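# Push chocolate bar row from steel table onto infeed belt

## Task

Push the whole row of chocolate bars off the steel table and onto the white infeed belt, finishing with each bar lying flat and entirely on the belt.

## Robot and tools

Setup: two arms, left_arm and right_arm, each with a sixteen-motor four-finger hand. right_arm has a right hand; left_arm has its mirror, a left hand. Scene frame: origin at table-top height, midway between the nominal arm bases, +z up, +x out over the table, and left_arm on the +y side. Arm names do not match image sides. Calibrated bases: left_arm at (+0.028, +0.231, 0) m, quat_wxyz (+1.000, 0, 0, -0.014); right_arm at (+0.047, -0.228, 0) m, quat_wxyz (+1.000, 0, 0, -0.005). A camera stand is behind the arms. Objects may occasionally be nudged by an outside push.

Hand point frame (right hand): +z runs along the straight fingers toward the tips; +x crosses the palm away from the thumb; +y points out of the palm face, which sits at y = -0.062 m. Straight fingertips reach about 0.139 m beyond the knuckles, which are at z = -0.017 m. On the left hand, +x points toward the thumb. A rigid mast at the wrist, on the palm side, can collide with things: x +0.05 to +0.10 (sign flipped for the left hand), z -0.16 to -0.11, out to y = +0.06 m. The fingertips have rubber caps; the rest of the hand is hard plastic.

execute_actions(actions, cameras): actions is a list of actions, run in order, each lasting 0.5 s. One action is a table of up to 15 rows, one row per 1/30 s step. If fewer rows are given, the last row repeats. Every row is a single flat list of 48 numbers, each in [-1, 1], covering both arms even when only one moves. Order:
- numbers 1-6: left_arm dx, dy, dz, rx, ry, rz
- numbers 7-22: left hand motors
- 23: left current_limit
- 24: left speed
- 25-48: the same layout for right_arm

Arm numbers are offsets, not poses. They are measured from that arm's Hand target as it stood when the action began, along the arm's own base axes. Every row in an action counts from that same starting point, so rows do not add up within an action. The next action starts from the new target, so sending the same offset again moves further. Scale: 1.0 equals 0.6 m for dx, dy, dz and 180 degrees for rotation. rx, ry, rz form one rotation vector, turning about the Hand target's position. If a translation is longer than 1.0 it is shortened along its direction.

Hand numbers are absolute goal angles, mapped linearly between each hinge's two stops. Motor order:
- index_mcp, index_abd, index_pip, index_dip
- middle_mcp, middle_abd, middle_pip, middle_dip
- ring_mcp, ring_abd, ring_pip, ring_dip
- thumb_cmc, thumb_axl, thumb_mcp, thumb_ipl

Straight values: finger _mcp +0.75 (toward -1 curls toward the palm), _abd 0.00, _pip +0.58, _dip +0.70; thumb_cmc +0.71, thumb_axl +0.68, thumb_mcp +0.23, thumb_ipl +0.17. A 0 is a real goal, not 'no change'. To leave a hand as it is, send back its reported hand_goal, hand_current_limit and hand_speed.

current_limit maps -1..+1 to 0..550 mA (never under 11 mA). speed sets the set-point rate to (speed+1)/2 of 8.5 rad/s. Initial values are +0.4 and -0.6, and the last values sent stay in effect. cameras takes a list of names or ["all"]. If left out, images come only when actions is empty. An unknown camera name makes the whole call invalid.

Results:
- end_effector_position (m) and end_effector_quat_wxyz, both in the arm's base frame
- Hand target: the commanded pose after the 40-degree orientation clip; later offsets count from it
- joint positions, velocities ('within noise' means at rest) and torques (torques include gravity, carry an offset and noise; numbers 3 and 4 wrap at ±28 N m)
- hand_goal and hand_measured
- hand_current_ma (positive pushes toward -1)
- hand_state per motor: moving, goal, blocked or overload
- motor temperatures, plus MOTOR HOT or OVER-TEMPERATURE FAULT lines when they occur

Motion behaviour: the hand often stops a few cm short of target, and the elbow sags under load. Do not treat that gap alone as a sign of contact. Waiting does not close it. Any new action, even all zeros, re-requests the target. If the hand still falls short, send the missing distance as an offset, or aim a bit high. Very small moves may not start at all. To end a push against something, command the target back beyond the hand point. Near the first joint's axis, small hand moves can swing the whole arm.

zoom_image(camera, region): gives a closer view of the newest image from cam_head_left, cam_head_right or cam_high (each 672x504). region is [x0, y0, x1, y1] in pixels, measured from the top-left corner, at most 504 by 504. read_manual(section="licences") only returns licence texts. finished_scene(scene=1) ends the scene permanently. The bars must already sit on the belt and stay there with no help from the robot.

Fixed camera calibrations can be off by up to about 2.3 degrees and 9 mm. Check positions in the images rather than trusting the projection exactly.

Things to avoid:
- letting any bar fall off the table or be left off it
- hard impacts with the table or other fixed objects
- slamming or shoving the bars too hard
- the arms hitting or pressing against each other, including one hand gripping the other's fingers

Heat and overload: long stretches at full reach, holding loads, or pushing toward unreachable poses heat the motors. At 100 °C that arm drops for 30-60 s. A hand motor running at 495 mA or more for 5 s cuts out for 10 s. During any arm stop, new hand commands are lost.

Timing: time keeps running while you think, and the robot keeps holding the last command. Gentle pushes with light finger currents are safest.

Each tool is called after "Request:" in YAML: its name, and indented under it one key for each argument.

## Session

Request:
execute_actions:
  actions: []

Scene clock: 0.00 s.
left_arm: end_effector_position=(+0.6577, -0.1453, +0.3669) hand_goal=(+0.754, +0.000, +0.576, +0.696, +0.754, +0.000, +0.576, +0.696, +0.754, +0.000, +0.576, +0.696, +0.714, +0.678, +0.226, +0.168) hand_measured=(+0.754, +0.000, +0.576, +0.696, +0.754, +0.000, +0.576, +0.696, +0.754, +0.000, +0.576, +0.696, +0.714, +0.678, +0.226, +0.168) hand_current_ma=(+0, +0, +0, +0, +0, +0, +0, +0, +0, +0, +0, +0, +0, +0, +0, +0) hand_state=(goal, goal, goal, goal, goal, goal, goal, goal, goal, goal, goal, goal, goal, goal, goal, goal) hand_current_limit=0.40 hand_speed=-0.60 end_effector_quat_wxyz=(+0.270, +0.589, +0.289, +0.704) | right_arm: end_effector_position=(+0.5074, -0.0964, +0.2005) hand_goal=(+0.754, +0.000, +0.576, +0.696, +0.754, +0.000, +0.576, +0.696, +0.754, +0.000, +0.576, +0.696, +0.714, +0.678, +0.226, +0.168) hand_measured=(+0.754, +0.000, +0.576, +0.696, +0.754, +0.000, +0.576, +0.696, +0.754, +0.000, +0.576, +0.696, +0.714, +0.678, +0.226, +0.168) hand_current_ma=(+0, +0, +0, +0, +0, +0, +0, +0, +0, +0, +0, +0, +0, +0, +0, +0) hand_state=(goal, goal, goal, goal, goal, goal, goal, goal, goal, goal, goal, goal, goal, goal, goal, goal) hand_current_limit=0.40 hand_speed=-0.60 end_effector_quat_wxyz=(-0.065, +0.175, +0.906, +0.381)
Joint positions: left_arm=[-0.235 1.701 1.016 0.832 -0.32 0.795] | right_arm=[-0.536 1.879 1.523 -1.677 -0.669 -1.889]
Joint velocities: within noise
Joint torques (N m): no reading
Motor temperatures (°C): left_arm=[30 33 35 34 30 28] | right_arm=[32 33 31 31 29 32]
Heat: left arm: hottest elbow 35 °C; right arm: hottest shoulder 33 °C.
Hand target: left_arm +0.6590, -0.1456, +0.3841; +0.278, +0.576, +0.287, +0.713 | right_arm +0.5123, -0.0993, +0.2110; -0.052, +0.171, +0.909, +0.376

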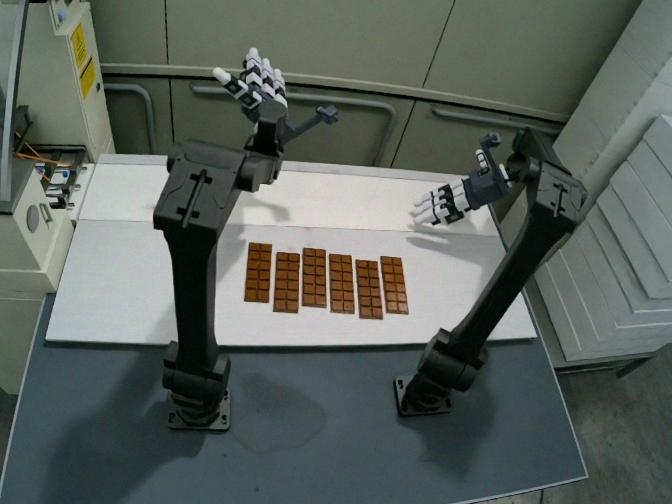

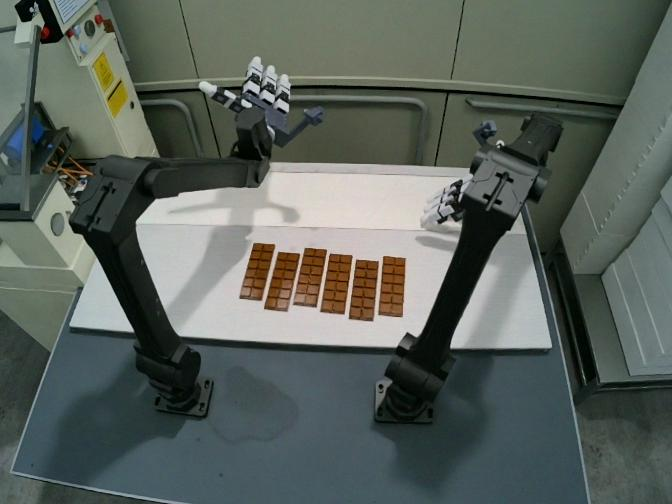

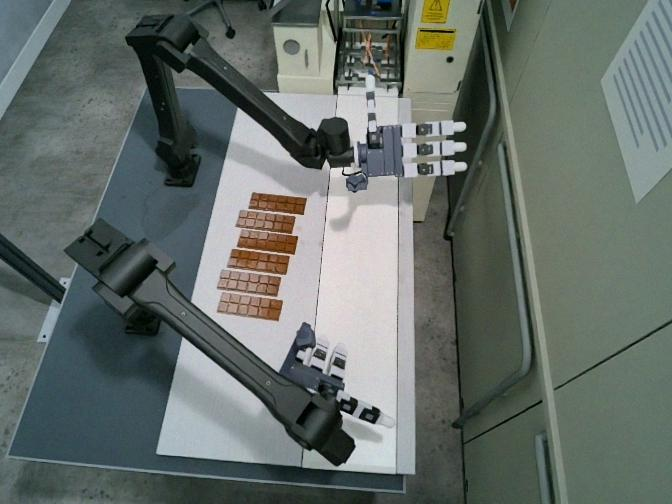

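Request:
zoom_image:
  camera: "cam_high"
  region: [160, 80, 440, 290]

Request:
zoom_image:
  camera: "cam_high"
  region: [160, 280, 440, 490]

Request:
zoom_image:
  camera: "cam_head_right"
  region: [60, 150, 340, 360]

Request:
zoom_image:
  camera: "cam_head_right"
  region: [300, 150, 580, 360]

Scaled by 1.800.

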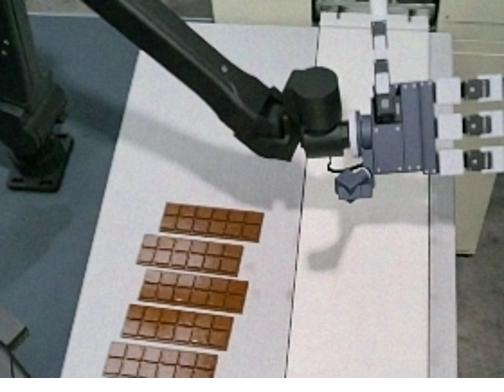

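Scaled by 1.800.

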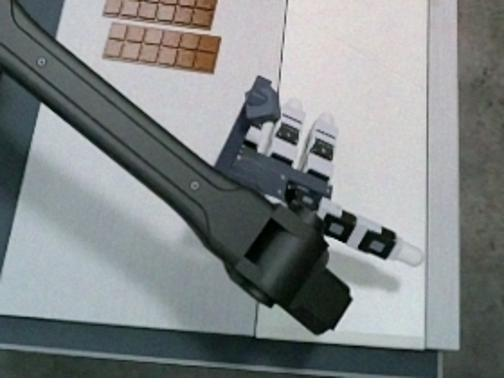

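Scaled by 1.800.

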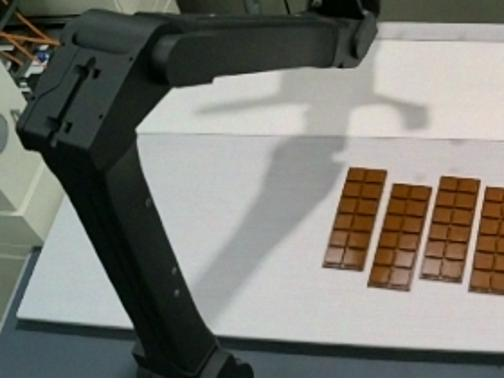

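Scaled by 1.800.

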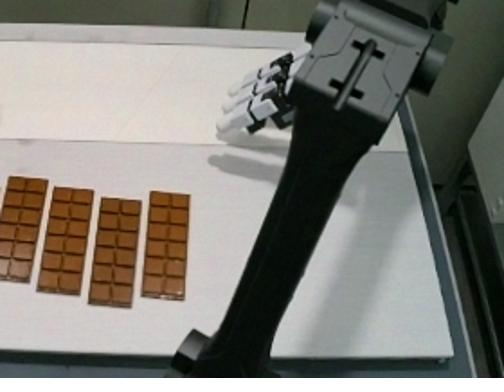

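Request:
zoom_image:
  camera: "cam_high"
  region: [210, 185, 330, 265]

Request:
zoom_image:
  camera: "cam_high"
  region: [210, 245, 330, 325]

Request:
zoom_image:
  camera: "cam_head_right"
  region: [230, 220, 420, 340]

Request:
zoom_image:
  camera: "cam_high"
  region: [290, 180, 430, 290]

Scaled by 4.200.

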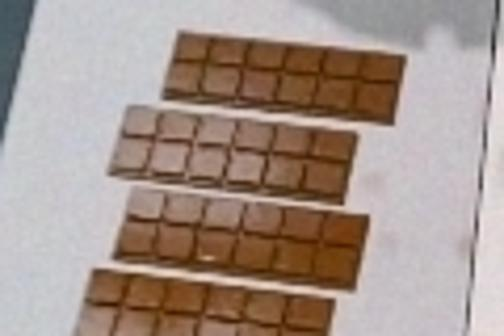

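Scaled by 4.200.

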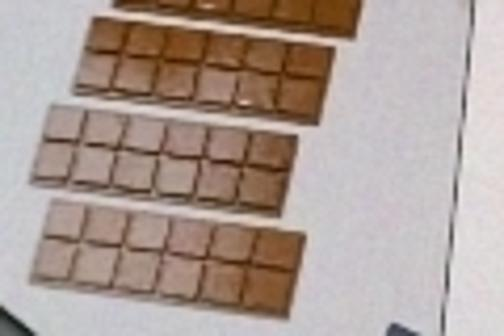

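Scaled by 2.653.

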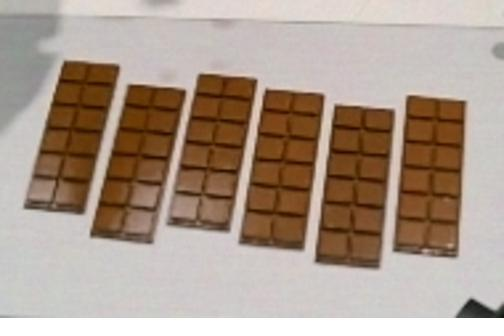

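Scaled by 3.600.

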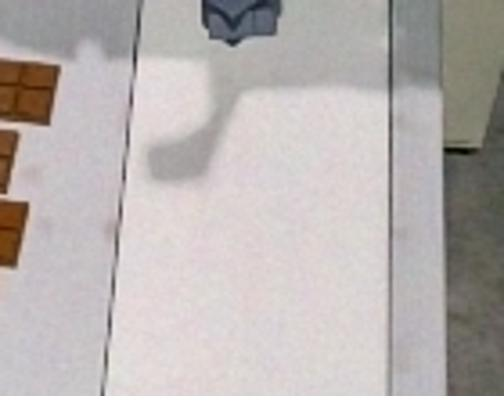

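Request:
execute_actions:
  actions:
    - [[-0.1164,0.0223,-0.0372,-0.082,0.095,-0.0274,0.754,-0.417,0.576,0.696,0.754,-0.417,0.576,0.696,0.754,-0.417,0.576,0.696,-0.85,0.678,0.226,0.168,0.4,-0.6,0,-0.02,0.1,0,0,0,0.754,0,0.576,0.696,0.754,0,0.576,0.696,0.754,0,0.576,0.696,0.714,0.678,0.226,0.168,0.4,-0.6]]
    - [[-0.1164,0.0223,-0.0372,-0.082,0.095,-0.0274,0.754,-0.417,0.576,0.696,0.754,-0.417,0.576,0.696,0.754,-0.417,0.576,0.696,-0.85,0.678,0.226,0.168,0.4,-0.6,0,-0.03,0.1,0,0,0,0.754,0,0.576,0.696,0.754,0,0.576,0.696,0.754,0,0.576,0.696,0.714,0.678,0.226,0.168,0.4,-0.6]]
    - [[-0.1164,0.0223,-0.0372,-0.082,0.095,-0.0274,0.754,-0.417,0.576,0.696,0.754,-0.417,0.576,0.696,0.754,-0.417,0.576,0.696,-0.85,0.678,0.226,0.168,0.4,-0.6,0,-0.03,0.1,0,0,0,0.754,0,0.576,0.696,0.754,0,0.576,0.696,0.754,0,0.576,0.696,0.714,0.678,0.226,0.168,0.4,-0.6]]
  cameras: ["cam_high"]

Scene clock: 519.17 s.
left_arm: end_effector_position=(+0.4403, -0.1078, +0.2922) hand_goal=(+0.754, -0.416, +0.576, +0.696, +0.754, -0.416, +0.576, +0.696, +0.754, -0.416, +0.576, +0.696, -0.850, +0.678, +0.226, +0.168) hand_measured=(+0.762, -0.416, +0.576, +0.696, +0.762, -0.416, +0.576, +0.696, +0.762, -0.416, +0.576, +0.696, -0.852, +0.678, +0.224, +0.168) hand_current_ma=(+17, +1, +1, +0, +20, +1, +1, +0, +17, +1, +1, +0, -1, -1, -2, +0) hand_state=(goal, goal, goal, goal, goal, goal, goal, goal, goal, goal, goal, goal, goal, goal, goal, goal) hand_current_limit=0.40 hand_speed=-0.60 end_effector_quat_wxyz=(+0.393, +0.716, +0.541, +0.199) | right_arm: end_effector_position=(+0.5079, -0.1388, +0.3633) hand_goal=(+0.754, +0.000, +0.576, +0.696, +0.754, +0.000, +0.576, +0.696, +0.754, +0.000, +0.576, +0.696, +0.714, +0.678, +0.226, +0.168) hand_measured=(+0.758, +0.000, +0.576, +0.696, +0.758, +0.000, +0.576, +0.696, +0.758, +0.000, +0.576, +0.696, +0.718, +0.678, +0.224, +0.168) hand_current_ma=(+14, +0, +3, +0, +16, +0, +3, +0, +18, +0, +3, +0, +17, -3, -7, -1) hand_state=(goal, goal, goal, goal, goal, goal, goal, goal, goal, goal, goal, goal, goal, goal, goal, goal) hand_current_limit=0.40 hand_speed=-0.60 end_effector_quat_wxyz=(+0.088, +0.239, +0.897, +0.360)
Joint positions: left_arm=[-0.227 0.88 0.659 -0.45 0.18 -0.037] | right_arm=[-0.62 1.645 1.649 -1.688 -0.753 -1.714]
Joint torques (N m): left_arm=[0.97 -6.07 11.47 1.44 0.3 -0.27] | right_arm=[-1.73 -16.32 11.86 -0.34 -1.18 0.04]
Motor temperatures (°C): left_arm=[30 34 46 28 28 26] | right_arm=[31 38 42 30 32 27]
Heat: left arm: hottest elbow 46 °C; right arm: hottest elbow 42 °C.
Hand target: left_arm +0.4495, -0.1054, +0.3174; +0.404, +0.708, +0.542, +0.206 | right_arm +0.5123, -0.1474, +0.3908; -0.052, +0.171, +0.909, +0.376
Off the commanded pose: left_arm 0.027 m, 2 deg | right_arm 0.029 m, 18 deg.
joint sent to its limit (right arm) — joint 4 (wrist pitch), lower limit. The joint targets are off in orientation, not in position.
Images, in order (width x height): cam_high 672x504.

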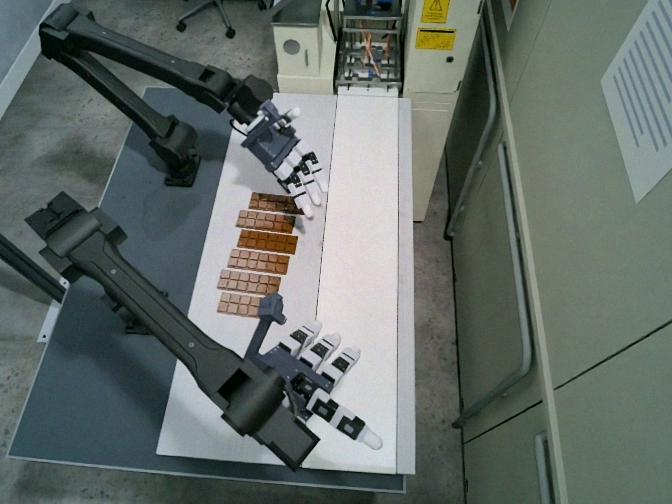

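Request:
execute_actions:
  actions:
    - [[-0.1164,0.0223,-0.0372,-0.082,0.095,-0.0274,0.754,-0.417,0.576,0.696,0.754,-0.417,0.576,0.696,0.754,-0.417,0.576,0.696,-0.85,0.678,0.226,0.168,0.4,-0.6,0,0,0,0,0,0,0.754,0,0.576,0.696,0.754,0,0.576,0.696,0.754,0,0.576,0.696,0.714,0.678,0.226,0.168,0.4,-0.6]]
    - [[-0.1164,0.0223,-0.0372,-0.082,0.095,-0.0274,0.754,-0.417,0.576,0.696,0.754,-0.417,0.576,0.696,0.754,-0.417,0.576,0.696,-0.85,0.678,0.226,0.168,0.4,-0.6,0,0,0,0,0,0,0.754,0,0.576,0.696,0.754,0,0.576,0.696,0.754,0,0.576,0.696,0.714,0.678,0.226,0.168,0.4,-0.6]]
    - [[-0.1164,0.0223,-0.0372,-0.082,0.095,-0.0274,0.754,-0.417,0.576,0.696,0.754,-0.417,0.576,0.696,0.754,-0.417,0.576,0.696,-0.85,0.678,0.226,0.168,0.4,-0.6,0,0,0,0,0,0,0.754,0,0.576,0.696,0.754,0,0.576,0.696,0.754,0,0.576,0.696,0.714,0.678,0.226,0.168,0.4,-0.6]]
  cameras: ["cam_high", "cam_head_left"]

Scene clock: 529.07 s.
left_arm: end_effector_position=(+0.2429, -0.0684, +0.2496) hand_goal=(+0.754, -0.416, +0.576, +0.696, +0.754, -0.416, +0.576, +0.696, +0.754, -0.416, +0.576, +0.696, -0.850, +0.678, +0.226, +0.168) hand_measured=(+0.756, -0.412, +0.576, +0.696, +0.756, -0.412, +0.576, +0.696, +0.756, -0.412, +0.576, +0.696, -0.844, +0.678, +0.224, +0.168) hand_current_ma=(+2, +5, +1, +0, +3, +5, +1, +0, +3, +5, +1, +0, +12, -1, -4, +0) hand_state=(goal, goal, goal, goal, goal, goal, goal, goal, goal, goal, goal, goal, goal, goal, goal, goal) hand_current_limit=0.40 hand_speed=-0.60 end_effector_quat_wxyz=(+0.408, +0.547, +0.678, -0.271) | right_arm: end_effector_position=(+0.5082, -0.1389, +0.3635) hand_goal=(+0.754, +0.000, +0.576, +0.696, +0.754, +0.000, +0.576, +0.696, +0.754, +0.000, +0.576, +0.696, +0.714, +0.678, +0.226, +0.168) hand_measured=(+0.758, +0.000, +0.576, +0.696, +0.758, +0.000, +0.576, +0.696, +0.758, +0.000, +0.576, +0.696, +0.718, +0.678, +0.224, +0.168) hand_current_ma=(+14, +0, +3, +0, +16, +0, +3, +0, +18, +0, +3, +0, +17, -3, -7, -1) hand_state=(goal, goal, goal, goal, goal, goal, goal, goal, goal, goal, goal, goal, goal, goal, goal, goal) hand_current_limit=0.40 hand_speed=-0.60 end_effector_quat_wxyz=(+0.087, +0.241, +0.897, +0.361)
Joint positions: left_arm=[0.328 0.595 0.666 -1.68 1.024 0.137] | right_arm=[-0.62 1.645 1.649 -1.688 -0.754 -1.711]
Joint torques (N m): left_arm=[1.08 -1.73 6.91 -0.4 1.05 0.08] | right_arm=[-1.79 -16.56 11.88 -0.32 -1.18 0.04]
Heat: left arm: hottest elbow 46 °C; right arm: hottest elbow 43 °C.
Hand target: left_arm +0.2399, -0.0653, +0.2504; +0.386, +0.588, +0.604, -0.374 | right_arm +0.5123, -0.1474, +0.3909; -0.052, +0.171, +0.909, +0.376
Off the commanded pose: left_arm 0.004 m, 15 deg | right_arm 0.029 m, 18 deg.
joint sent to its limit (left arm) — joint 4 (wrist pitch), lower limit. The joint targets are off in orientation, not in position.
joint sent to its limit (right arm) — joint 4 (wrist pitch), lower limit. The joint targets are off in orientation, not in position.
Images, in order (width x height): cam_head_left 672x504, cam_high 672x504.

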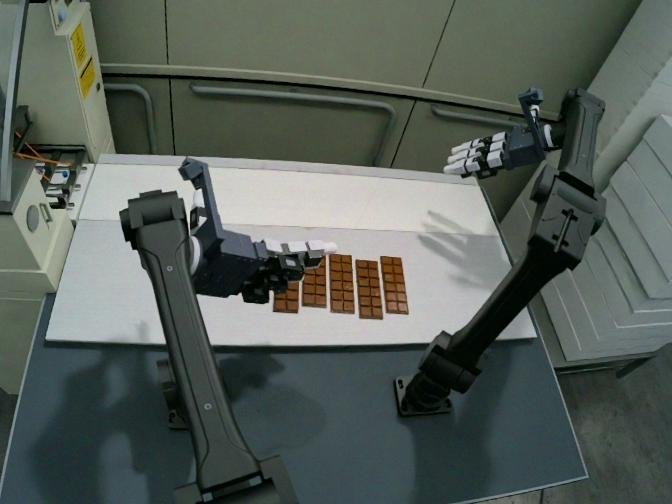

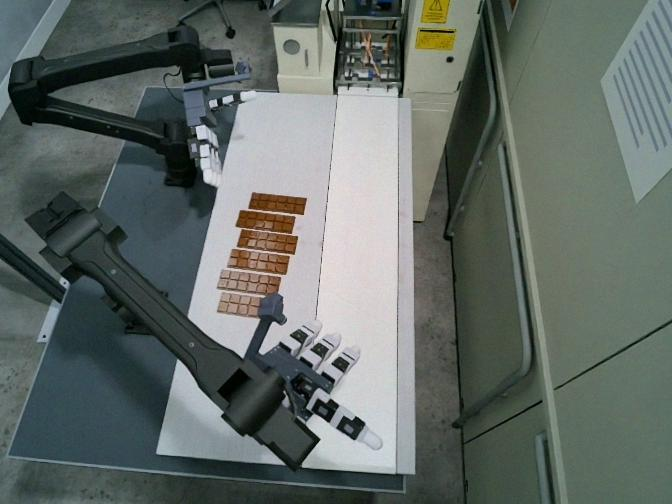

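Request:
execute_actions:
  actions:
    - [[0,0,-0.072,0,0,0,0.754,-0.417,0.576,0.696,0.754,-0.417,0.576,0.696,0.754,-0.417,0.576,0.696,-0.85,0.678,0.226,0.168,0.4,-0.6,0,0,0,0,0,0,0.754,0,0.576,0.696,0.754,0,0.576,0.696,0.754,0,0.576,0.696,0.714,0.678,0.226,0.168,0.4,-0.6]]
    - [[0,0,-0.072,0,0,0,0.754,-0.417,0.576,0.696,0.754,-0.417,0.576,0.696,0.754,-0.417,0.576,0.696,-0.85,0.678,0.226,0.168,0.4,-0.6,0,0,0,0,0,0,0.754,0,0.576,0.696,0.754,0,0.576,0.696,0.754,0,0.576,0.696,0.714,0.678,0.226,0.168,0.4,-0.6]]
    - [[0,0,-0.072,0,0,0,0.754,-0.417,0.576,0.696,0.754,-0.417,0.576,0.696,0.754,-0.417,0.576,0.696,-0.85,0.678,0.226,0.168,0.4,-0.6,0,0,0,0,0,0,0.754,0,0.576,0.696,0.754,0,0.576,0.696,0.754,0,0.576,0.696,0.714,0.678,0.226,0.168,0.4,-0.6]]
  cameras: ["cam_high", "cam_head_right"]

Scene clock: 542.07 s.
left_arm: end_effector_position=(+0.2347, -0.0694, +0.1189) hand_goal=(+0.754, -0.416, +0.576, +0.696, +0.754, -0.416, +0.576, +0.696, +0.754, -0.416, +0.576, +0.696, -0.850, +0.678, +0.226, +0.168) hand_measured=(+0.754, -0.412, +0.576, +0.696, +0.754, -0.412, +0.576, +0.696, +0.754, -0.412, +0.576, +0.696, -0.842, +0.678, +0.224, +0.168) hand_current_ma=(+1, +5, +1, +0, +1, +5, +1, +0, +1, +5, +1, +0, +15, -1, -4, +0) hand_state=(goal, goal, goal, goal, goal, goal, goal, goal, goal, goal, goal, goal, goal, goal, goal, goal) hand_current_limit=0.40 hand_speed=-0.60 end_effector_quat_wxyz=(+0.381, +0.585, +0.607, -0.380) | right_arm: end_effector_position=(+0.5082, -0.1389, +0.3635) hand_goal=(+0.754, +0.000, +0.576, +0.696, +0.754, +0.000, +0.576, +0.696, +0.754, +0.000, +0.576, +0.696, +0.714, +0.678, +0.226, +0.168) hand_measured=(+0.758, +0.000, +0.576, +0.696, +0.758, +0.000, +0.576, +0.696, +0.758, +0.000, +0.576, +0.696, +0.718, +0.678, +0.224, +0.168) hand_current_ma=(+14, +0, +3, +0, +16, +0, +3, +0, +18, +0, +3, +0, +17, -3, -7, -1) hand_state=(goal, goal, goal, goal, goal, goal, goal, goal, goal, goal, goal, goal, goal, goal, goal, goal) hand_current_limit=0.40 hand_speed=-0.60 end_effector_quat_wxyz=(+0.087, +0.241, +0.897, +0.361)
Joint positions: left_arm=[0.481 1.111 0.454 -1.68 0.949 0.852] | right_arm=[-0.62 1.645 1.649 -1.688 -0.754 -1.711]
Joint torques (N m): left_arm=[1.08 -3.9 5.15 -1.05 0.7 0.11] | right_arm=[-1.79 -16.5 11.89 -0.34 -1.19 0.04]
Heat: left arm: hottest elbow 45 °C; right arm: hottest elbow 43 °C.
Hand target: left_arm +0.2399, -0.0652, +0.1208; +0.386, +0.588, +0.604, -0.374 | right_arm +0.5123, -0.1474, +0.3909; -0.052, +0.171, +0.909, +0.376
Off the commanded pose: left_arm 0.007 m, 1 deg | right_arm 0.029 m, 18 deg.
joint sent to its limit (right arm) — joint 4 (wrist pitch), lower limit. The joint targets are off in orientation, not in position.
Images, in order (width x height): cam_head_right 672x504, cam_high 672x504.

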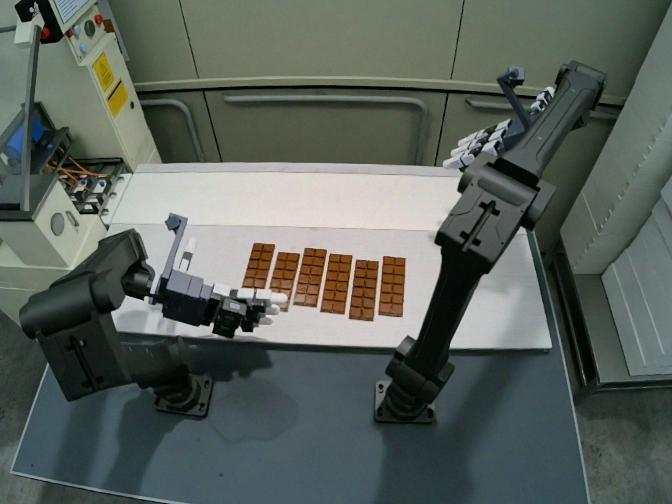

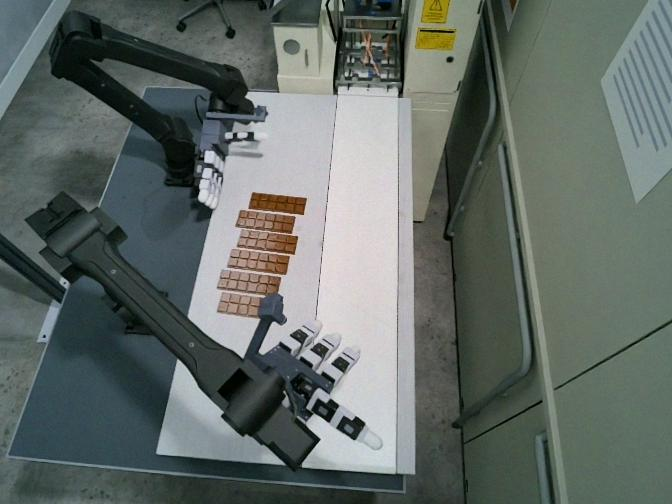

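Request:
zoom_image:
  camera: "cam_high"
  region: [150, 80, 320, 240]

Request:
zoom_image:
  camera: "cam_head_right"
  region: [120, 200, 320, 360]

Scaled by 2.965.

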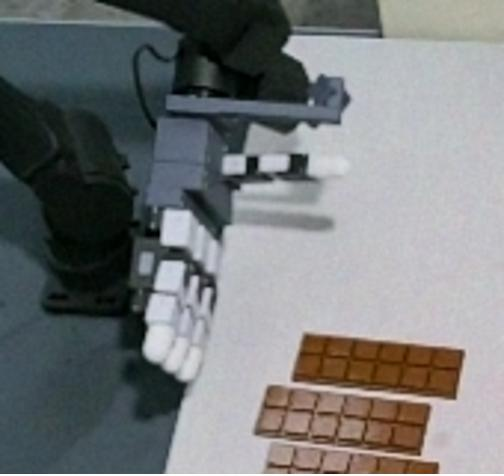

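Scaled by 2.520.

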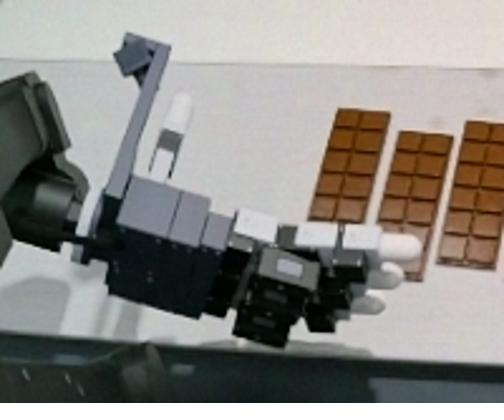

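Request:
execute_actions:
  actions:
    - [[0,-0.01,-0.04,0,0,0,0.754,-0.417,0.576,0.696,0.754,-0.417,0.576,0.696,0.754,-0.417,0.576,0.696,-0.85,0.678,0.226,0.168,0.4,-0.6,0,0,0,0,0,0,0.754,0,0.576,0.696,0.754,0,0.576,0.696,0.754,0,0.576,0.696,0.714,0.678,0.226,0.168,0.4,-0.6]]
    - [[0,0,-0.033,0,0,0,0.754,-0.417,0.576,0.696,0.754,-0.417,0.576,0.696,0.754,-0.417,0.576,0.696,-0.85,0.678,0.226,0.168,0.4,-0.6,0,0,0,0,0,0,0.754,0,0.576,0.696,0.754,0,0.576,0.696,0.754,0,0.576,0.696,0.714,0.678,0.226,0.168,0.4,-0.6]]
  cameras: ["cam_high", "cam_head_right"]

Request:
zoom_image:
  camera: "cam_high"
  region: [180, 140, 320, 260]

Request:
zoom_image:
  camera: "cam_head_right"
  region: [190, 260, 310, 360]

Scene clock: 564.97 s.
left_arm: end_effector_position=(+0.2400, -0.0693, +0.0795) hand_goal=(+0.754, -0.416, +0.576, +0.696, +0.754, -0.416, +0.576, +0.696, +0.754, -0.416, +0.576, +0.696, -0.850, +0.678, +0.226, +0.168) hand_measured=(+0.754, -0.412, +0.576, +0.696, +0.754, -0.412, +0.576, +0.696, +0.754, -0.412, +0.576, +0.696, -0.842, +0.678, +0.224, +0.168) hand_current_ma=(+1, +5, +1, +0, +1, +5, +1, +0, +1, +5, +1, +0, +15, -1, -4, +0) hand_state=(goal, goal, goal, goal, goal, goal, goal, goal, goal, goal, goal, goal, goal, goal, goal, goal) hand_current_limit=0.40 hand_speed=-0.60 end_effector_quat_wxyz=(+0.388, +0.588, +0.605, -0.371) | right_arm: end_effector_position=(+0.5082, -0.1389, +0.3635) hand_goal=(+0.754, +0.000, +0.576, +0.696, +0.754, +0.000, +0.576, +0.696, +0.754, +0.000, +0.576, +0.696, +0.714, +0.678, +0.226, +0.168) hand_measured=(+0.758, +0.000, +0.576, +0.696, +0.758, +0.000, +0.576, +0.696, +0.758, +0.000, +0.576, +0.696, +0.718, +0.678, +0.224, +0.168) hand_current_ma=(+14, +0, +3, +0, +16, +0, +3, +0, +18, +0, +3, +0, +17, -3, -7, -1) hand_state=(goal, goal, goal, goal, goal, goal, goal, goal, goal, goal, goal, goal, goal, goal, goal, goal) hand_current_limit=0.40 hand_speed=-0.60 end_effector_quat_wxyz=(+0.087, +0.241, +0.897, +0.361)
Joint positions: left_arm=[0.47 1.232 0.399 -1.471 0.965 0.84] | right_arm=[-0.62 1.645 1.649 -1.688 -0.754 -1.711]
Joint torques (N m): left_arm=[-0.62 -4.54 3.43 -0.77 0.97 -0.09] | right_arm=[-1.73 -16.56 11.9 -0.32 -1.19 0.04]
Heat: left arm: hottest elbow 44 °C; right arm: hottest elbow 45 °C.
Hand target: left_arm +0.2398, -0.0713, +0.0770; +0.386, +0.588, +0.604, -0.374 | right_arm +0.5123, -0.1474, +0.3909; -0.052, +0.171, +0.909, +0.376
Off the commanded pose: left_arm 0.003 m, 0 deg | right_arm 0.029 m, 18 deg.
joint sent to its limit (right arm) — joint 4 (wrist pitch), lower limit. The joint targets are off in orientation, not in position.
Images, in order (width x height): cam_head_right 672x504, cam_high 672x504.

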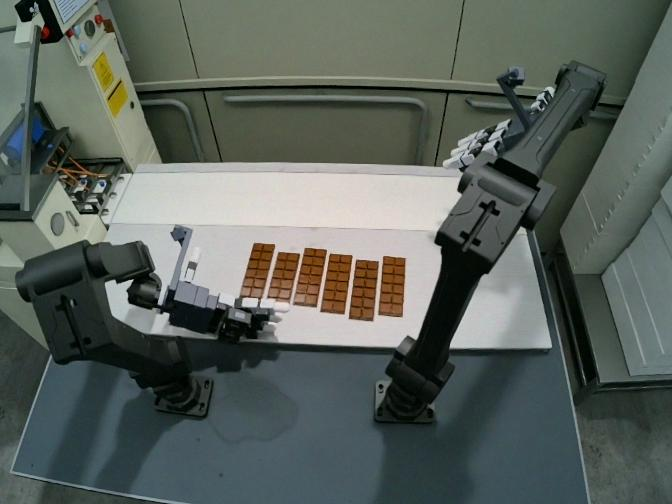

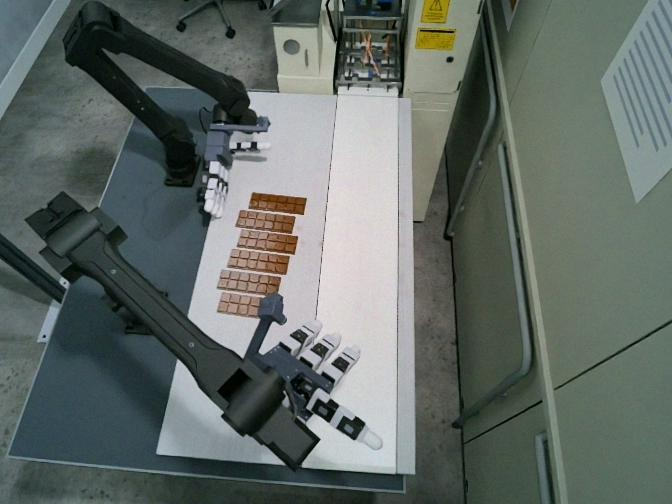

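Scaled by 3.600.

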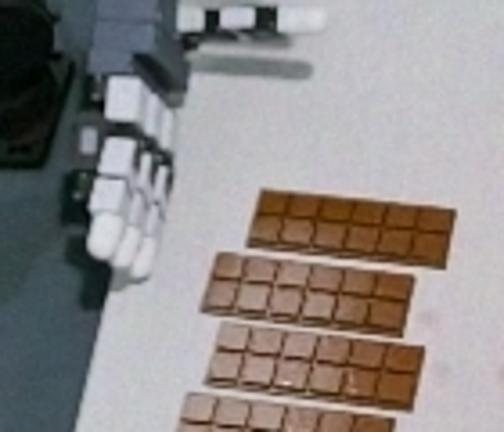

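Scaled by 4.200.

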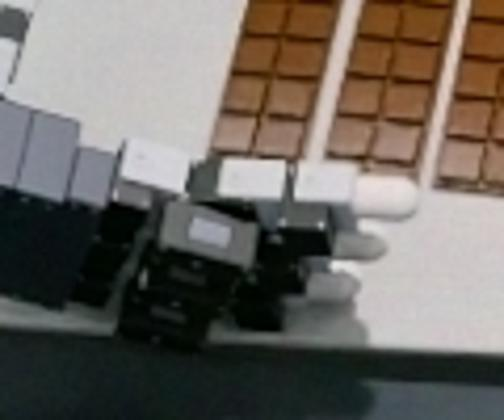

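Request:
execute_actions:
  actions:
    - [[0,-0.009,-0.02,0,0,0,0.754,-0.417,0.576,0.696,0.754,-0.417,0.576,0.696,0.754,-0.417,0.576,0.696,-0.85,0.678,0.226,0.168,0.4,-0.6,0,0,0,0,0,0,0.754,0,0.576,0.696,0.754,0,0.576,0.696,0.754,0,0.576,0.696,0.714,0.678,0.226,0.168,0.4,-0.6]]
    - [[0,0,-0.012,0,0,0,0.754,-0.417,0.576,0.696,0.754,-0.417,0.576,0.696,0.754,-0.417,0.576,0.696,-0.85,0.678,0.226,0.168,0.4,-0.6,0,0,0,0,0,0,0.754,0,0.576,0.696,0.754,0,0.576,0.696,0.754,0,0.576,0.696,0.714,0.678,0.226,0.168,0.4,-0.6]]
  cameras: ["cam_head_right", "cam_high"]

Request:
zoom_image:
  camera: "cam_head_right"
  region: [190, 260, 310, 360]

Request:
zoom_image:
  camera: "cam_high"
  region: [180, 140, 320, 260]

Scene clock: 580.90 s.
left_arm: end_effector_position=(+0.2454, -0.0721, +0.0718) hand_goal=(+0.754, -0.416, +0.576, +0.696, +0.754, -0.416, +0.576, +0.696, +0.754, -0.416, +0.576, +0.696, -0.850, +0.678, +0.226, +0.168) hand_measured=(+0.788, -0.412, +0.576, +0.696, +0.754, -0.412, +0.576, +0.696, +0.754, -0.412, +0.576, +0.696, -0.842, +0.678, +0.224, +0.168) hand_current_ma=(+109, +5, +1, +0, +1, +5, +1, +0, +1, +6, +1, +0, +15, -1, -4, +0) hand_state=(blocked, goal, goal, goal, goal, goal, goal, goal, goal, goal, goal, goal, goal, goal, goal, goal) hand_current_limit=0.40 hand_speed=-0.60 end_effector_quat_wxyz=(+0.396, +0.568, +0.613, -0.381) | right_arm: end_effector_position=(+0.5082, -0.1389, +0.3635) hand_goal=(+0.754, +0.000, +0.576, +0.696, +0.754, +0.000, +0.576, +0.696, +0.754, +0.000, +0.576, +0.696, +0.714, +0.678, +0.226, +0.168) hand_measured=(+0.758, +0.000, +0.576, +0.696, +0.758, +0.000, +0.576, +0.696, +0.758, +0.000, +0.576, +0.696, +0.718, +0.678, +0.224, +0.168) hand_current_ma=(+14, +0, +3, +0, +16, +0, +3, +0, +18, +0, +3, +0, +17, -3, -7, -1) hand_state=(goal, goal, goal, goal, goal, goal, goal, goal, goal, goal, goal, goal, goal, goal, goal, goal) hand_current_limit=0.40 hand_speed=-0.60 end_effector_quat_wxyz=(+0.087, +0.241, +0.897, +0.361)
Joint positions: left_arm=[0.447 1.27 0.39 -1.415 1.015 0.785] | right_arm=[-0.62 1.645 1.649 -1.688 -0.754 -1.711]
Joint torques (N m): left_arm=[-0.73 -3.66 1.83 1.37 -0.57 0.15] | right_arm=[-1.85 -16.5 11.89 -0.31 -1.18 0.04]
Heat: left arm: hottest elbow 42 °C; right arm: hottest elbow 46 °C.
Hand target: left_arm +0.2399, -0.0767, +0.0578; +0.386, +0.588, +0.604, -0.374 | right_arm +0.5123, -0.1474, +0.3909; -0.052, +0.171, +0.909, +0.376
Off the commanded pose: left_arm 0.016 m, 3 deg | right_arm 0.029 m, 18 deg.
joint sent to its limit (right arm) — joint 4 (wrist pitch), lower limit. The joint targets are off in orientation, not in position.
Images, in order (width x height): cam_head_right 672x504, cam_high 672x504.

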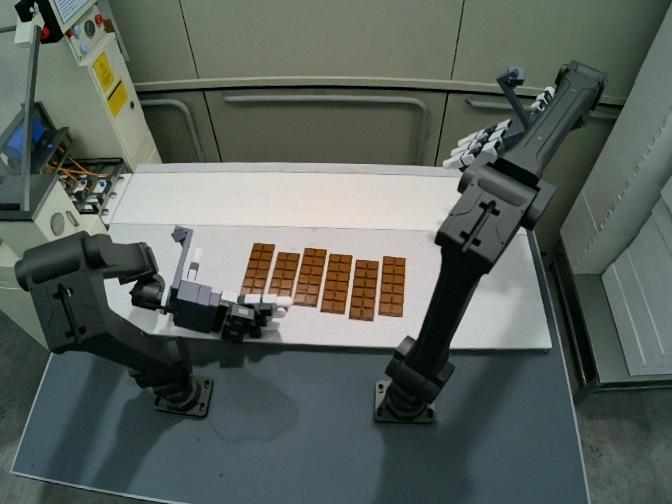

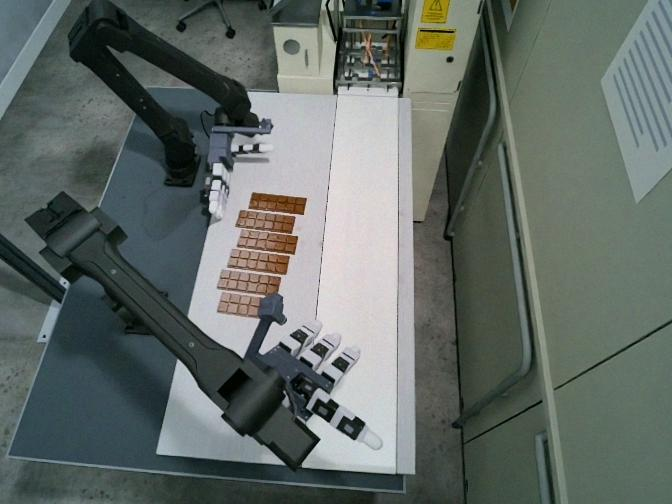

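Scaled by 4.200.

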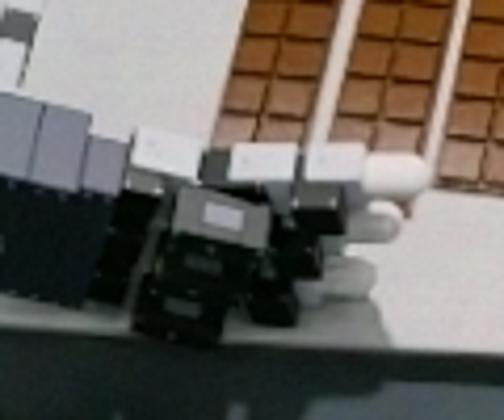

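Scaled by 3.600.

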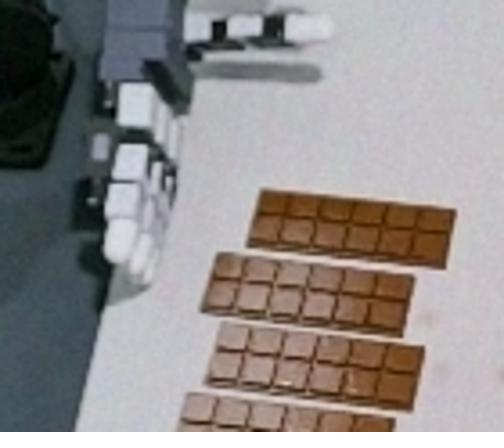

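Request:
execute_actions:
  actions:
    - [[0,0,0.027,0,0,0,0.754,-0.417,0.576,0.696,0.754,-0.417,0.576,0.696,0.754,-0.417,0.576,0.696,-0.85,0.678,0.226,0.168,0.4,-0.6,0,0,0,0,0,0,0.754,0,0.576,0.696,0.754,0,0.576,0.696,0.754,0,0.576,0.696,0.714,0.678,0.226,0.168,0.4,-0.6]]
    - [[0.05,0.0014,0.003,0,0,0,0.754,-0.417,0.576,0.696,0.754,-0.417,0.576,0.696,0.754,-0.417,0.576,0.696,-0.85,0.678,0.226,0.168,0.4,-0.6,0,0,0,0,0,0,0.754,0,0.576,0.696,0.754,0,0.576,0.696,0.754,0,0.576,0.696,0.714,0.678,0.226,0.168,0.4,-0.6]]
  cameras: ["cam_high"]

Request:
zoom_image:
  camera: "cam_high"
  region: [180, 140, 320, 260]

Scene clock: 606.30 s.
left_arm: end_effector_position=(+0.2561, -0.0789, +0.0730) hand_goal=(+0.754, -0.416, +0.576, +0.696, +0.754, -0.416, +0.576, +0.696, +0.754, -0.416, +0.576, +0.696, -0.850, +0.678, +0.226, +0.168) hand_measured=(+0.768, -0.412, +0.576, +0.696, +0.754, -0.412, +0.576, +0.696, +0.754, -0.412, +0.576, +0.696, -0.842, +0.678, +0.224, +0.168) hand_current_ma=(+33, +5, +1, +0, +1, +5, +1, +0, +1, +6, +1, +0, +15, -1, -4, +0) hand_state=(goal, goal, goal, goal, goal, goal, goal, goal, goal, goal, goal, goal, goal, goal, goal, goal) hand_current_limit=0.40 hand_speed=-0.60 end_effector_quat_wxyz=(+0.383, +0.573, +0.612, -0.389) | right_arm: end_effector_position=(+0.5082, -0.1389, +0.3635) hand_goal=(+0.754, +0.000, +0.576, +0.696, +0.754, +0.000, +0.576, +0.696, +0.754, +0.000, +0.576, +0.696, +0.714, +0.678, +0.226, +0.168) hand_measured=(+0.758, +0.000, +0.576, +0.696, +0.758, +0.000, +0.576, +0.696, +0.758, +0.000, +0.576, +0.696, +0.718, +0.678, +0.224, +0.168) hand_current_ma=(+14, +0, +3, +0, +16, +0, +3, +0, +18, +0, +3, +0, +17, -3, -7, -1) hand_state=(goal, goal, goal, goal, goal, goal, goal, goal, goal, goal, goal, goal, goal, goal, goal, goal) hand_current_limit=0.40 hand_speed=-0.60 end_effector_quat_wxyz=(+0.087, +0.241, +0.897, +0.361)
Joint positions: left_arm=[0.382 1.274 0.421 -1.388 1.029 0.705] | right_arm=[-0.62 1.645 1.649 -1.688 -0.754 -1.711]
Joint torques (N m): left_arm=[-0.62 -5.07 5.59 -0.01 0.65 0.04] | right_arm=[-1.79 -16.44 11.86 -0.32 -1.19 0.04]
Motor temperatures (°C): left_arm=[30 32 40 27 28 26] | right_arm=[31 37 47 30 34 27]
Heat: left arm: hottest elbow 40 °C; right arm: hottest elbow 47 °C.
Hand target: left_arm +0.2699, -0.0758, +0.0758; +0.386, +0.588, +0.604, -0.374 | right_arm +0.5123, -0.1474, +0.3909; -0.052, +0.171, +0.909, +0.376
Off the commanded pose: left_arm 0.014 m, 3 deg | right_arm 0.029 m, 18 deg.
joint sent to its limit (right arm) — joint 4 (wrist pitch), lower limit. The joint targets are off in orientation, not in position.
Images, in order (width x height): cam_high 672x504.

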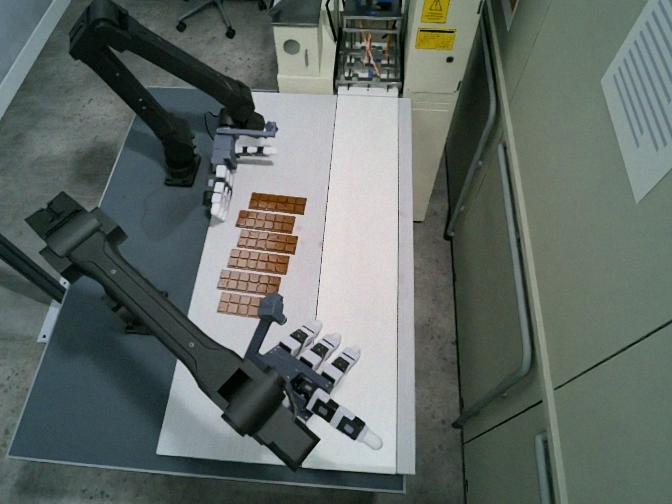

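Scaled by 3.600.

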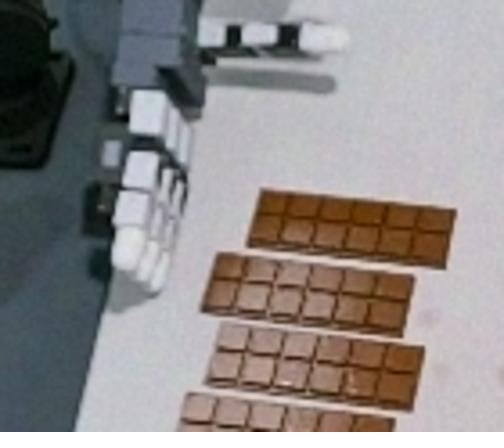

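Request:
execute_actions:
  actions:
    - [[0,-0.028,0.008,0,0,0,0.754,-0.417,0.576,0.696,0.754,-0.417,0.576,0.696,0.754,-0.417,0.576,0.696,-0.85,0.678,0.226,0.168,0.4,-0.6,0,0,0,0,0,0,0.754,0,0.576,0.696,0.754,0,0.576,0.696,0.754,0,0.576,0.696,0.714,0.678,0.226,0.168,0.4,-0.6]]
  cameras: ["cam_high"]

Request:
zoom_image:
  camera: "cam_high"
  region: [180, 140, 320, 260]

Scene clock: 623.00 s.
left_arm: end_effector_position=(+0.2649, -0.0920, +0.0768) hand_goal=(+0.754, -0.416, +0.576, +0.696, +0.754, -0.416, +0.576, +0.696, +0.754, -0.416, +0.576, +0.696, -0.850, +0.678, +0.226, +0.168) hand_measured=(+0.756, -0.412, +0.576, +0.696, +0.754, -0.412, +0.576, +0.696, +0.754, -0.412, +0.576, +0.696, -0.842, +0.678, +0.224, +0.168) hand_current_ma=(+2, +5, +1, +0, +1, +5, +1, +0, +1, +6, +1, +0, +15, -1, -4, +0) hand_state=(goal, goal, goal, goal, goal, goal, goal, goal, goal, goal, goal, goal, goal, goal, goal, goal) hand_current_limit=0.40 hand_speed=-0.60 end_effector_quat_wxyz=(+0.383, +0.582, +0.608, -0.381) | right_arm: end_effector_position=(+0.5082, -0.1389, +0.3635) hand_goal=(+0.754, +0.000, +0.576, +0.696, +0.754, +0.000, +0.576, +0.696, +0.754, +0.000, +0.576, +0.696, +0.714, +0.678, +0.226, +0.168) hand_measured=(+0.758, +0.000, +0.576, +0.696, +0.758, +0.000, +0.576, +0.696, +0.758, +0.000, +0.576, +0.696, +0.718, +0.678, +0.224, +0.168) hand_current_ma=(+14, +0, +3, +0, +16, +0, +3, +0, +18, +0, +3, +0, +17, -3, -7, -1) hand_state=(goal, goal, goal, goal, goal, goal, goal, goal, goal, goal, goal, goal, goal, goal, goal, goal) hand_current_limit=0.40 hand_speed=-0.60 end_effector_quat_wxyz=(+0.087, +0.241, +0.897, +0.361)
Joint positions: left_arm=[0.297 1.225 0.421 -1.3 1.067 0.573] | right_arm=[-0.62 1.645 1.649 -1.688 -0.754 -1.711]
Joint torques (N m): left_arm=[-0.62 -6.53 4.63 -0.35 1.14 -0.09] | right_arm=[-1.73 -16.5 11.89 -0.31 -1.18 0.04]
Heat: left arm: hottest elbow 40 °C; right arm: hottest elbow 48 °C.
Hand target: left_arm +0.2699, -0.0926, +0.0806; +0.386, +0.588, +0.604, -0.374 | right_arm +0.5123, -0.1474, +0.3909; -0.052, +0.171, +0.909, +0.376
Off the commanded pose: left_arm 0.006 m, 1 deg | right_arm 0.029 m, 18 deg.
joint sent to its limit (right arm) — joint 4 (wrist pitch), lower limit. The joint targets are off in orientation, not in position.
Images, in order (width x height): cam_high 672x504.

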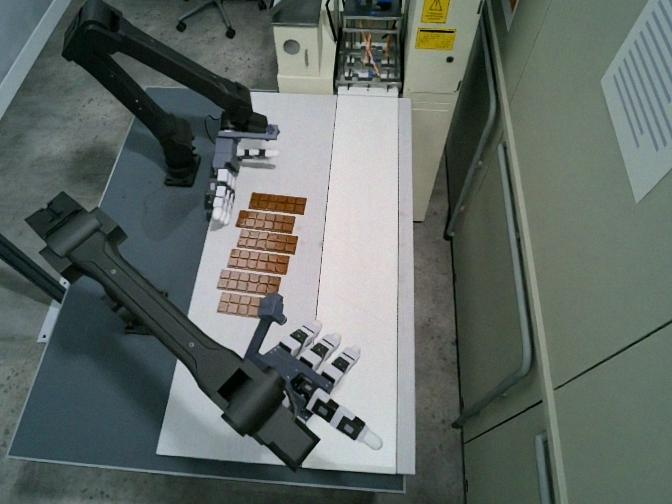

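Scaled by 3.600.

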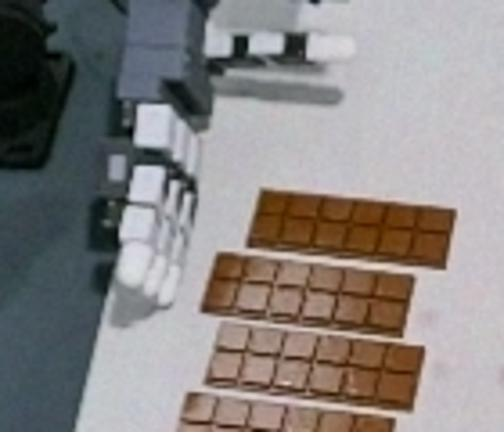

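Request:
execute_actions:
  actions:
    - [[0.05,-0.006,0.003,0,0,0,0.754,-0.417,0.576,0.696,0.754,-0.417,0.576,0.696,0.754,-0.417,0.576,0.696,-0.85,0.678,0.226,0.168,0.4,-0.6,0,0,0,0,0,0,0.754,0,0.576,0.696,0.754,0,0.576,0.696,0.754,0,0.576,0.696,0.714,0.678,0.226,0.168,0.4,-0.6]]
    - [[0.05,0.0014,0.003,0,0,0,0.754,-0.417,0.576,0.696,0.754,-0.417,0.576,0.696,0.754,-0.417,0.576,0.696,-0.85,0.678,0.226,0.168,0.4,-0.6,0,0,0,0,0,0,0.754,0,0.576,0.696,0.754,0,0.576,0.696,0.754,0,0.576,0.696,0.714,0.678,0.226,0.168,0.4,-0.6]]
  cameras: ["cam_high"]

Request:
zoom_image:
  camera: "cam_high"
  region: [180, 140, 320, 260]

Scene clock: 635.00 s.
left_arm: end_effector_position=(+0.3142, -0.0959, +0.0769) hand_goal=(+0.754, -0.416, +0.576, +0.696, +0.754, -0.416, +0.576, +0.696, +0.754, -0.416, +0.576, +0.696, -0.850, +0.678, +0.226, +0.168) hand_measured=(+0.760, -0.412, +0.578, +0.696, +0.754, -0.412, +0.576, +0.696, +0.754, -0.412, +0.576, +0.696, -0.842, +0.678, +0.224, +0.168) hand_current_ma=(+11, +5, +1, +0, +1, +5, +1, +0, +1, +6, +1, +0, +15, -1, -4, +0) hand_state=(goal, goal, goal, goal, goal, goal, goal, goal, goal, goal, goal, goal, goal, goal, goal, goal) hand_current_limit=0.40 hand_speed=-0.60 end_effector_quat_wxyz=(+0.379, +0.580, +0.610, -0.384) | right_arm: end_effector_position=(+0.5082, -0.1389, +0.3635) hand_goal=(+0.754, +0.000, +0.576, +0.696, +0.754, +0.000, +0.576, +0.696, +0.754, +0.000, +0.576, +0.696, +0.714, +0.678, +0.226, +0.168) hand_measured=(+0.758, +0.000, +0.576, +0.696, +0.758, +0.000, +0.576, +0.696, +0.758, +0.000, +0.576, +0.696, +0.718, +0.678, +0.224, +0.168) hand_current_ma=(+14, +0, +3, +0, +16, +0, +3, +0, +18, +0, +3, +0, +17, -3, -7, -1) hand_state=(goal, goal, goal, goal, goal, goal, goal, goal, goal, goal, goal, goal, goal, goal, goal, goal) hand_current_limit=0.40 hand_speed=-0.60 end_effector_quat_wxyz=(+0.087, +0.241, +0.897, +0.361)
Joint positions: left_arm=[0.217 1.325 0.525 -1.176 1.1 0.416] | right_arm=[-0.62 1.645 1.649 -1.688 -0.754 -1.711]
Joint torques (N m): left_arm=[-0.62 -6.95 6.56 -0.01 1.23 -0.05] | right_arm=[-1.79 -16.5 11.88 -0.31 -1.18 0.04]
Heat: left arm: hottest elbow 40 °C; right arm: hottest elbow 48 °C.
Hand target: left_arm +0.3299, -0.0954, +0.0842; +0.386, +0.588, +0.604, -0.374 | right_arm +0.5123, -0.1474, +0.3909; -0.052, +0.171, +0.909, +0.376
Off the commanded pose: left_arm 0.017 m, 2 deg | right_arm 0.029 m, 18 deg.
joint sent to its limit (right arm) — joint 4 (wrist pitch), lower limit. The joint targets are off in orientation, not in position.
Images, in order (width x height): cam_high 672x504.

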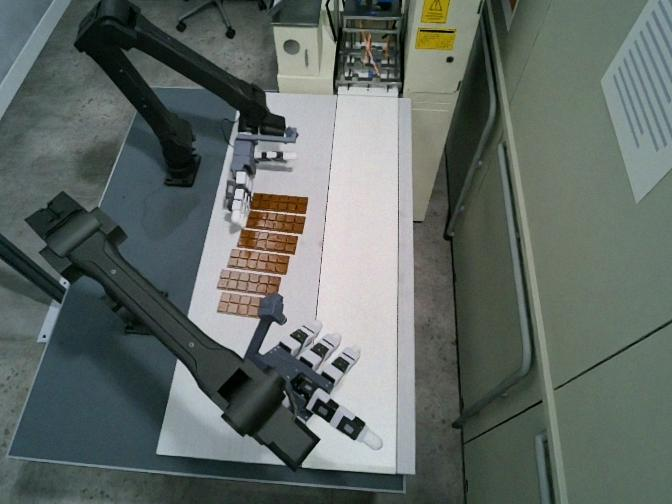

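Scaled by 3.600.

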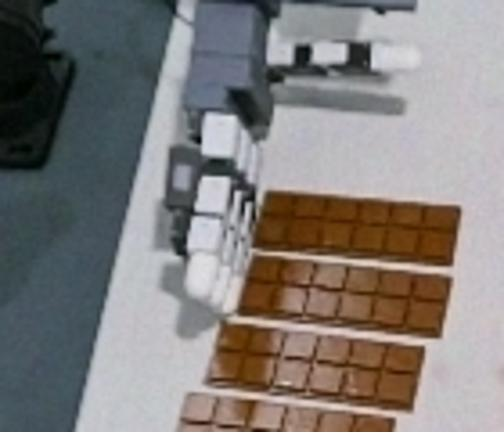

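Request:
execute_actions:
  actions:
    - [[0.05,0.0014,0.003,0,0,0,0.754,-0.417,0.576,0.696,0.754,-0.417,0.576,0.696,0.754,-0.417,0.576,0.696,-0.85,0.678,0.226,0.168,0.4,-0.6,0,0,0,0,0,0,0.754,0,0.576,0.696,0.754,0,0.576,0.696,0.754,0,0.576,0.696,0.714,0.678,0.226,0.168,0.4,-0.6]]
    - [[0.05,0.0014,0.003,0,0,0,0.754,-0.417,0.576,0.696,0.754,-0.417,0.576,0.696,0.754,-0.417,0.576,0.696,-0.85,0.678,0.226,0.168,0.4,-0.6,0,0,0,0,0,0,0.754,0,0.576,0.696,0.754,0,0.576,0.696,0.754,0,0.576,0.696,0.714,0.678,0.226,0.168,0.4,-0.6]]
    - [[0.05,0.0014,0.003,0,0,0,0.754,-0.417,0.576,0.696,0.754,-0.417,0.576,0.696,0.754,-0.417,0.576,0.696,-0.85,0.678,0.226,0.168,0.4,-0.6,0,0,0,0,0,0,0.754,0,0.576,0.696,0.754,0,0.576,0.696,0.754,0,0.576,0.696,0.714,0.678,0.226,0.168,0.4,-0.6]]
  cameras: ["cam_high"]

Request:
zoom_image:
  camera: "cam_high"
  region: [200, 140, 420, 260]

Scene clock: 651.20 s.
left_arm: end_effector_position=(+0.4026, -0.0920, +0.0808) hand_goal=(+0.754, -0.416, +0.576, +0.696, +0.754, -0.416, +0.576, +0.696, +0.754, -0.416, +0.576, +0.696, -0.850, +0.678, +0.226, +0.168) hand_measured=(+0.762, -0.412, +0.578, +0.696, +0.754, -0.412, +0.576, +0.696, +0.754, -0.412, +0.576, +0.696, -0.842, +0.678, +0.224, +0.168) hand_current_ma=(+19, +5, +3, +0, +0, +5, +1, +0, +0, +6, +1, +0, +15, -1, -4, +0) hand_state=(goal, goal, goal, goal, goal, goal, goal, goal, goal, goal, goal, goal, goal, goal, goal, goal) hand_current_limit=0.40 hand_speed=-0.60 end_effector_quat_wxyz=(+0.378, +0.579, +0.612, -0.384) | right_arm: end_effector_position=(+0.5082, -0.1389, +0.3635) hand_goal=(+0.754, +0.000, +0.576, +0.696, +0.754, +0.000, +0.576, +0.696, +0.754, +0.000, +0.576, +0.696, +0.714, +0.678, +0.226, +0.168) hand_measured=(+0.758, +0.000, +0.576, +0.696, +0.758, +0.000, +0.576, +0.696, +0.758, +0.000, +0.576, +0.696, +0.718, +0.678, +0.224, +0.168) hand_current_ma=(+14, +0, +3, +0, +16, +0, +3, +0, +18, +0, +3, +0, +17, -3, -7, -1) hand_state=(goal, goal, goal, goal, goal, goal, goal, goal, goal, goal, goal, goal, goal, goal, goal, goal) hand_current_limit=0.40 hand_speed=-0.60 end_effector_quat_wxyz=(+0.087, +0.241, +0.897, +0.361)
Joint positions: left_arm=[0.169 1.514 0.747 -1.117 1.114 0.311] | right_arm=[-0.62 1.645 1.649 -1.688 -0.754 -1.711]
Joint torques (N m): left_arm=[-0.56 -10.34 7.13 0.14 1.3 -0.07] | right_arm=[-1.73 -16.56 11.89 -0.32 -1.18 0.04]
Heat: left arm: hottest elbow 40 °C; right arm: hottest elbow 48 °C.
Hand target: left_arm +0.4200, -0.0929, +0.0896; +0.386, +0.588, +0.604, -0.374 | right_arm +0.5123, -0.1474, +0.3909; -0.052, +0.171, +0.909, +0.376
Off the commanded pose: left_arm 0.020 m, 2 deg | right_arm 0.029 m, 18 deg.
joint sent to its limit (right arm) — joint 4 (wrist pitch), lower limit. The joint targets are off in orientation, not in position.
Images, in order (width x height): cam_high 672x504.

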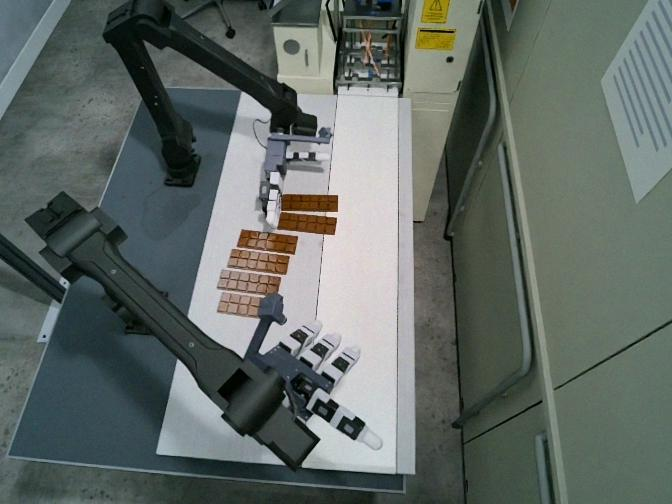

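Scaled by 2.291.

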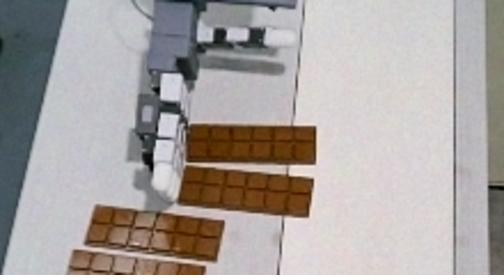

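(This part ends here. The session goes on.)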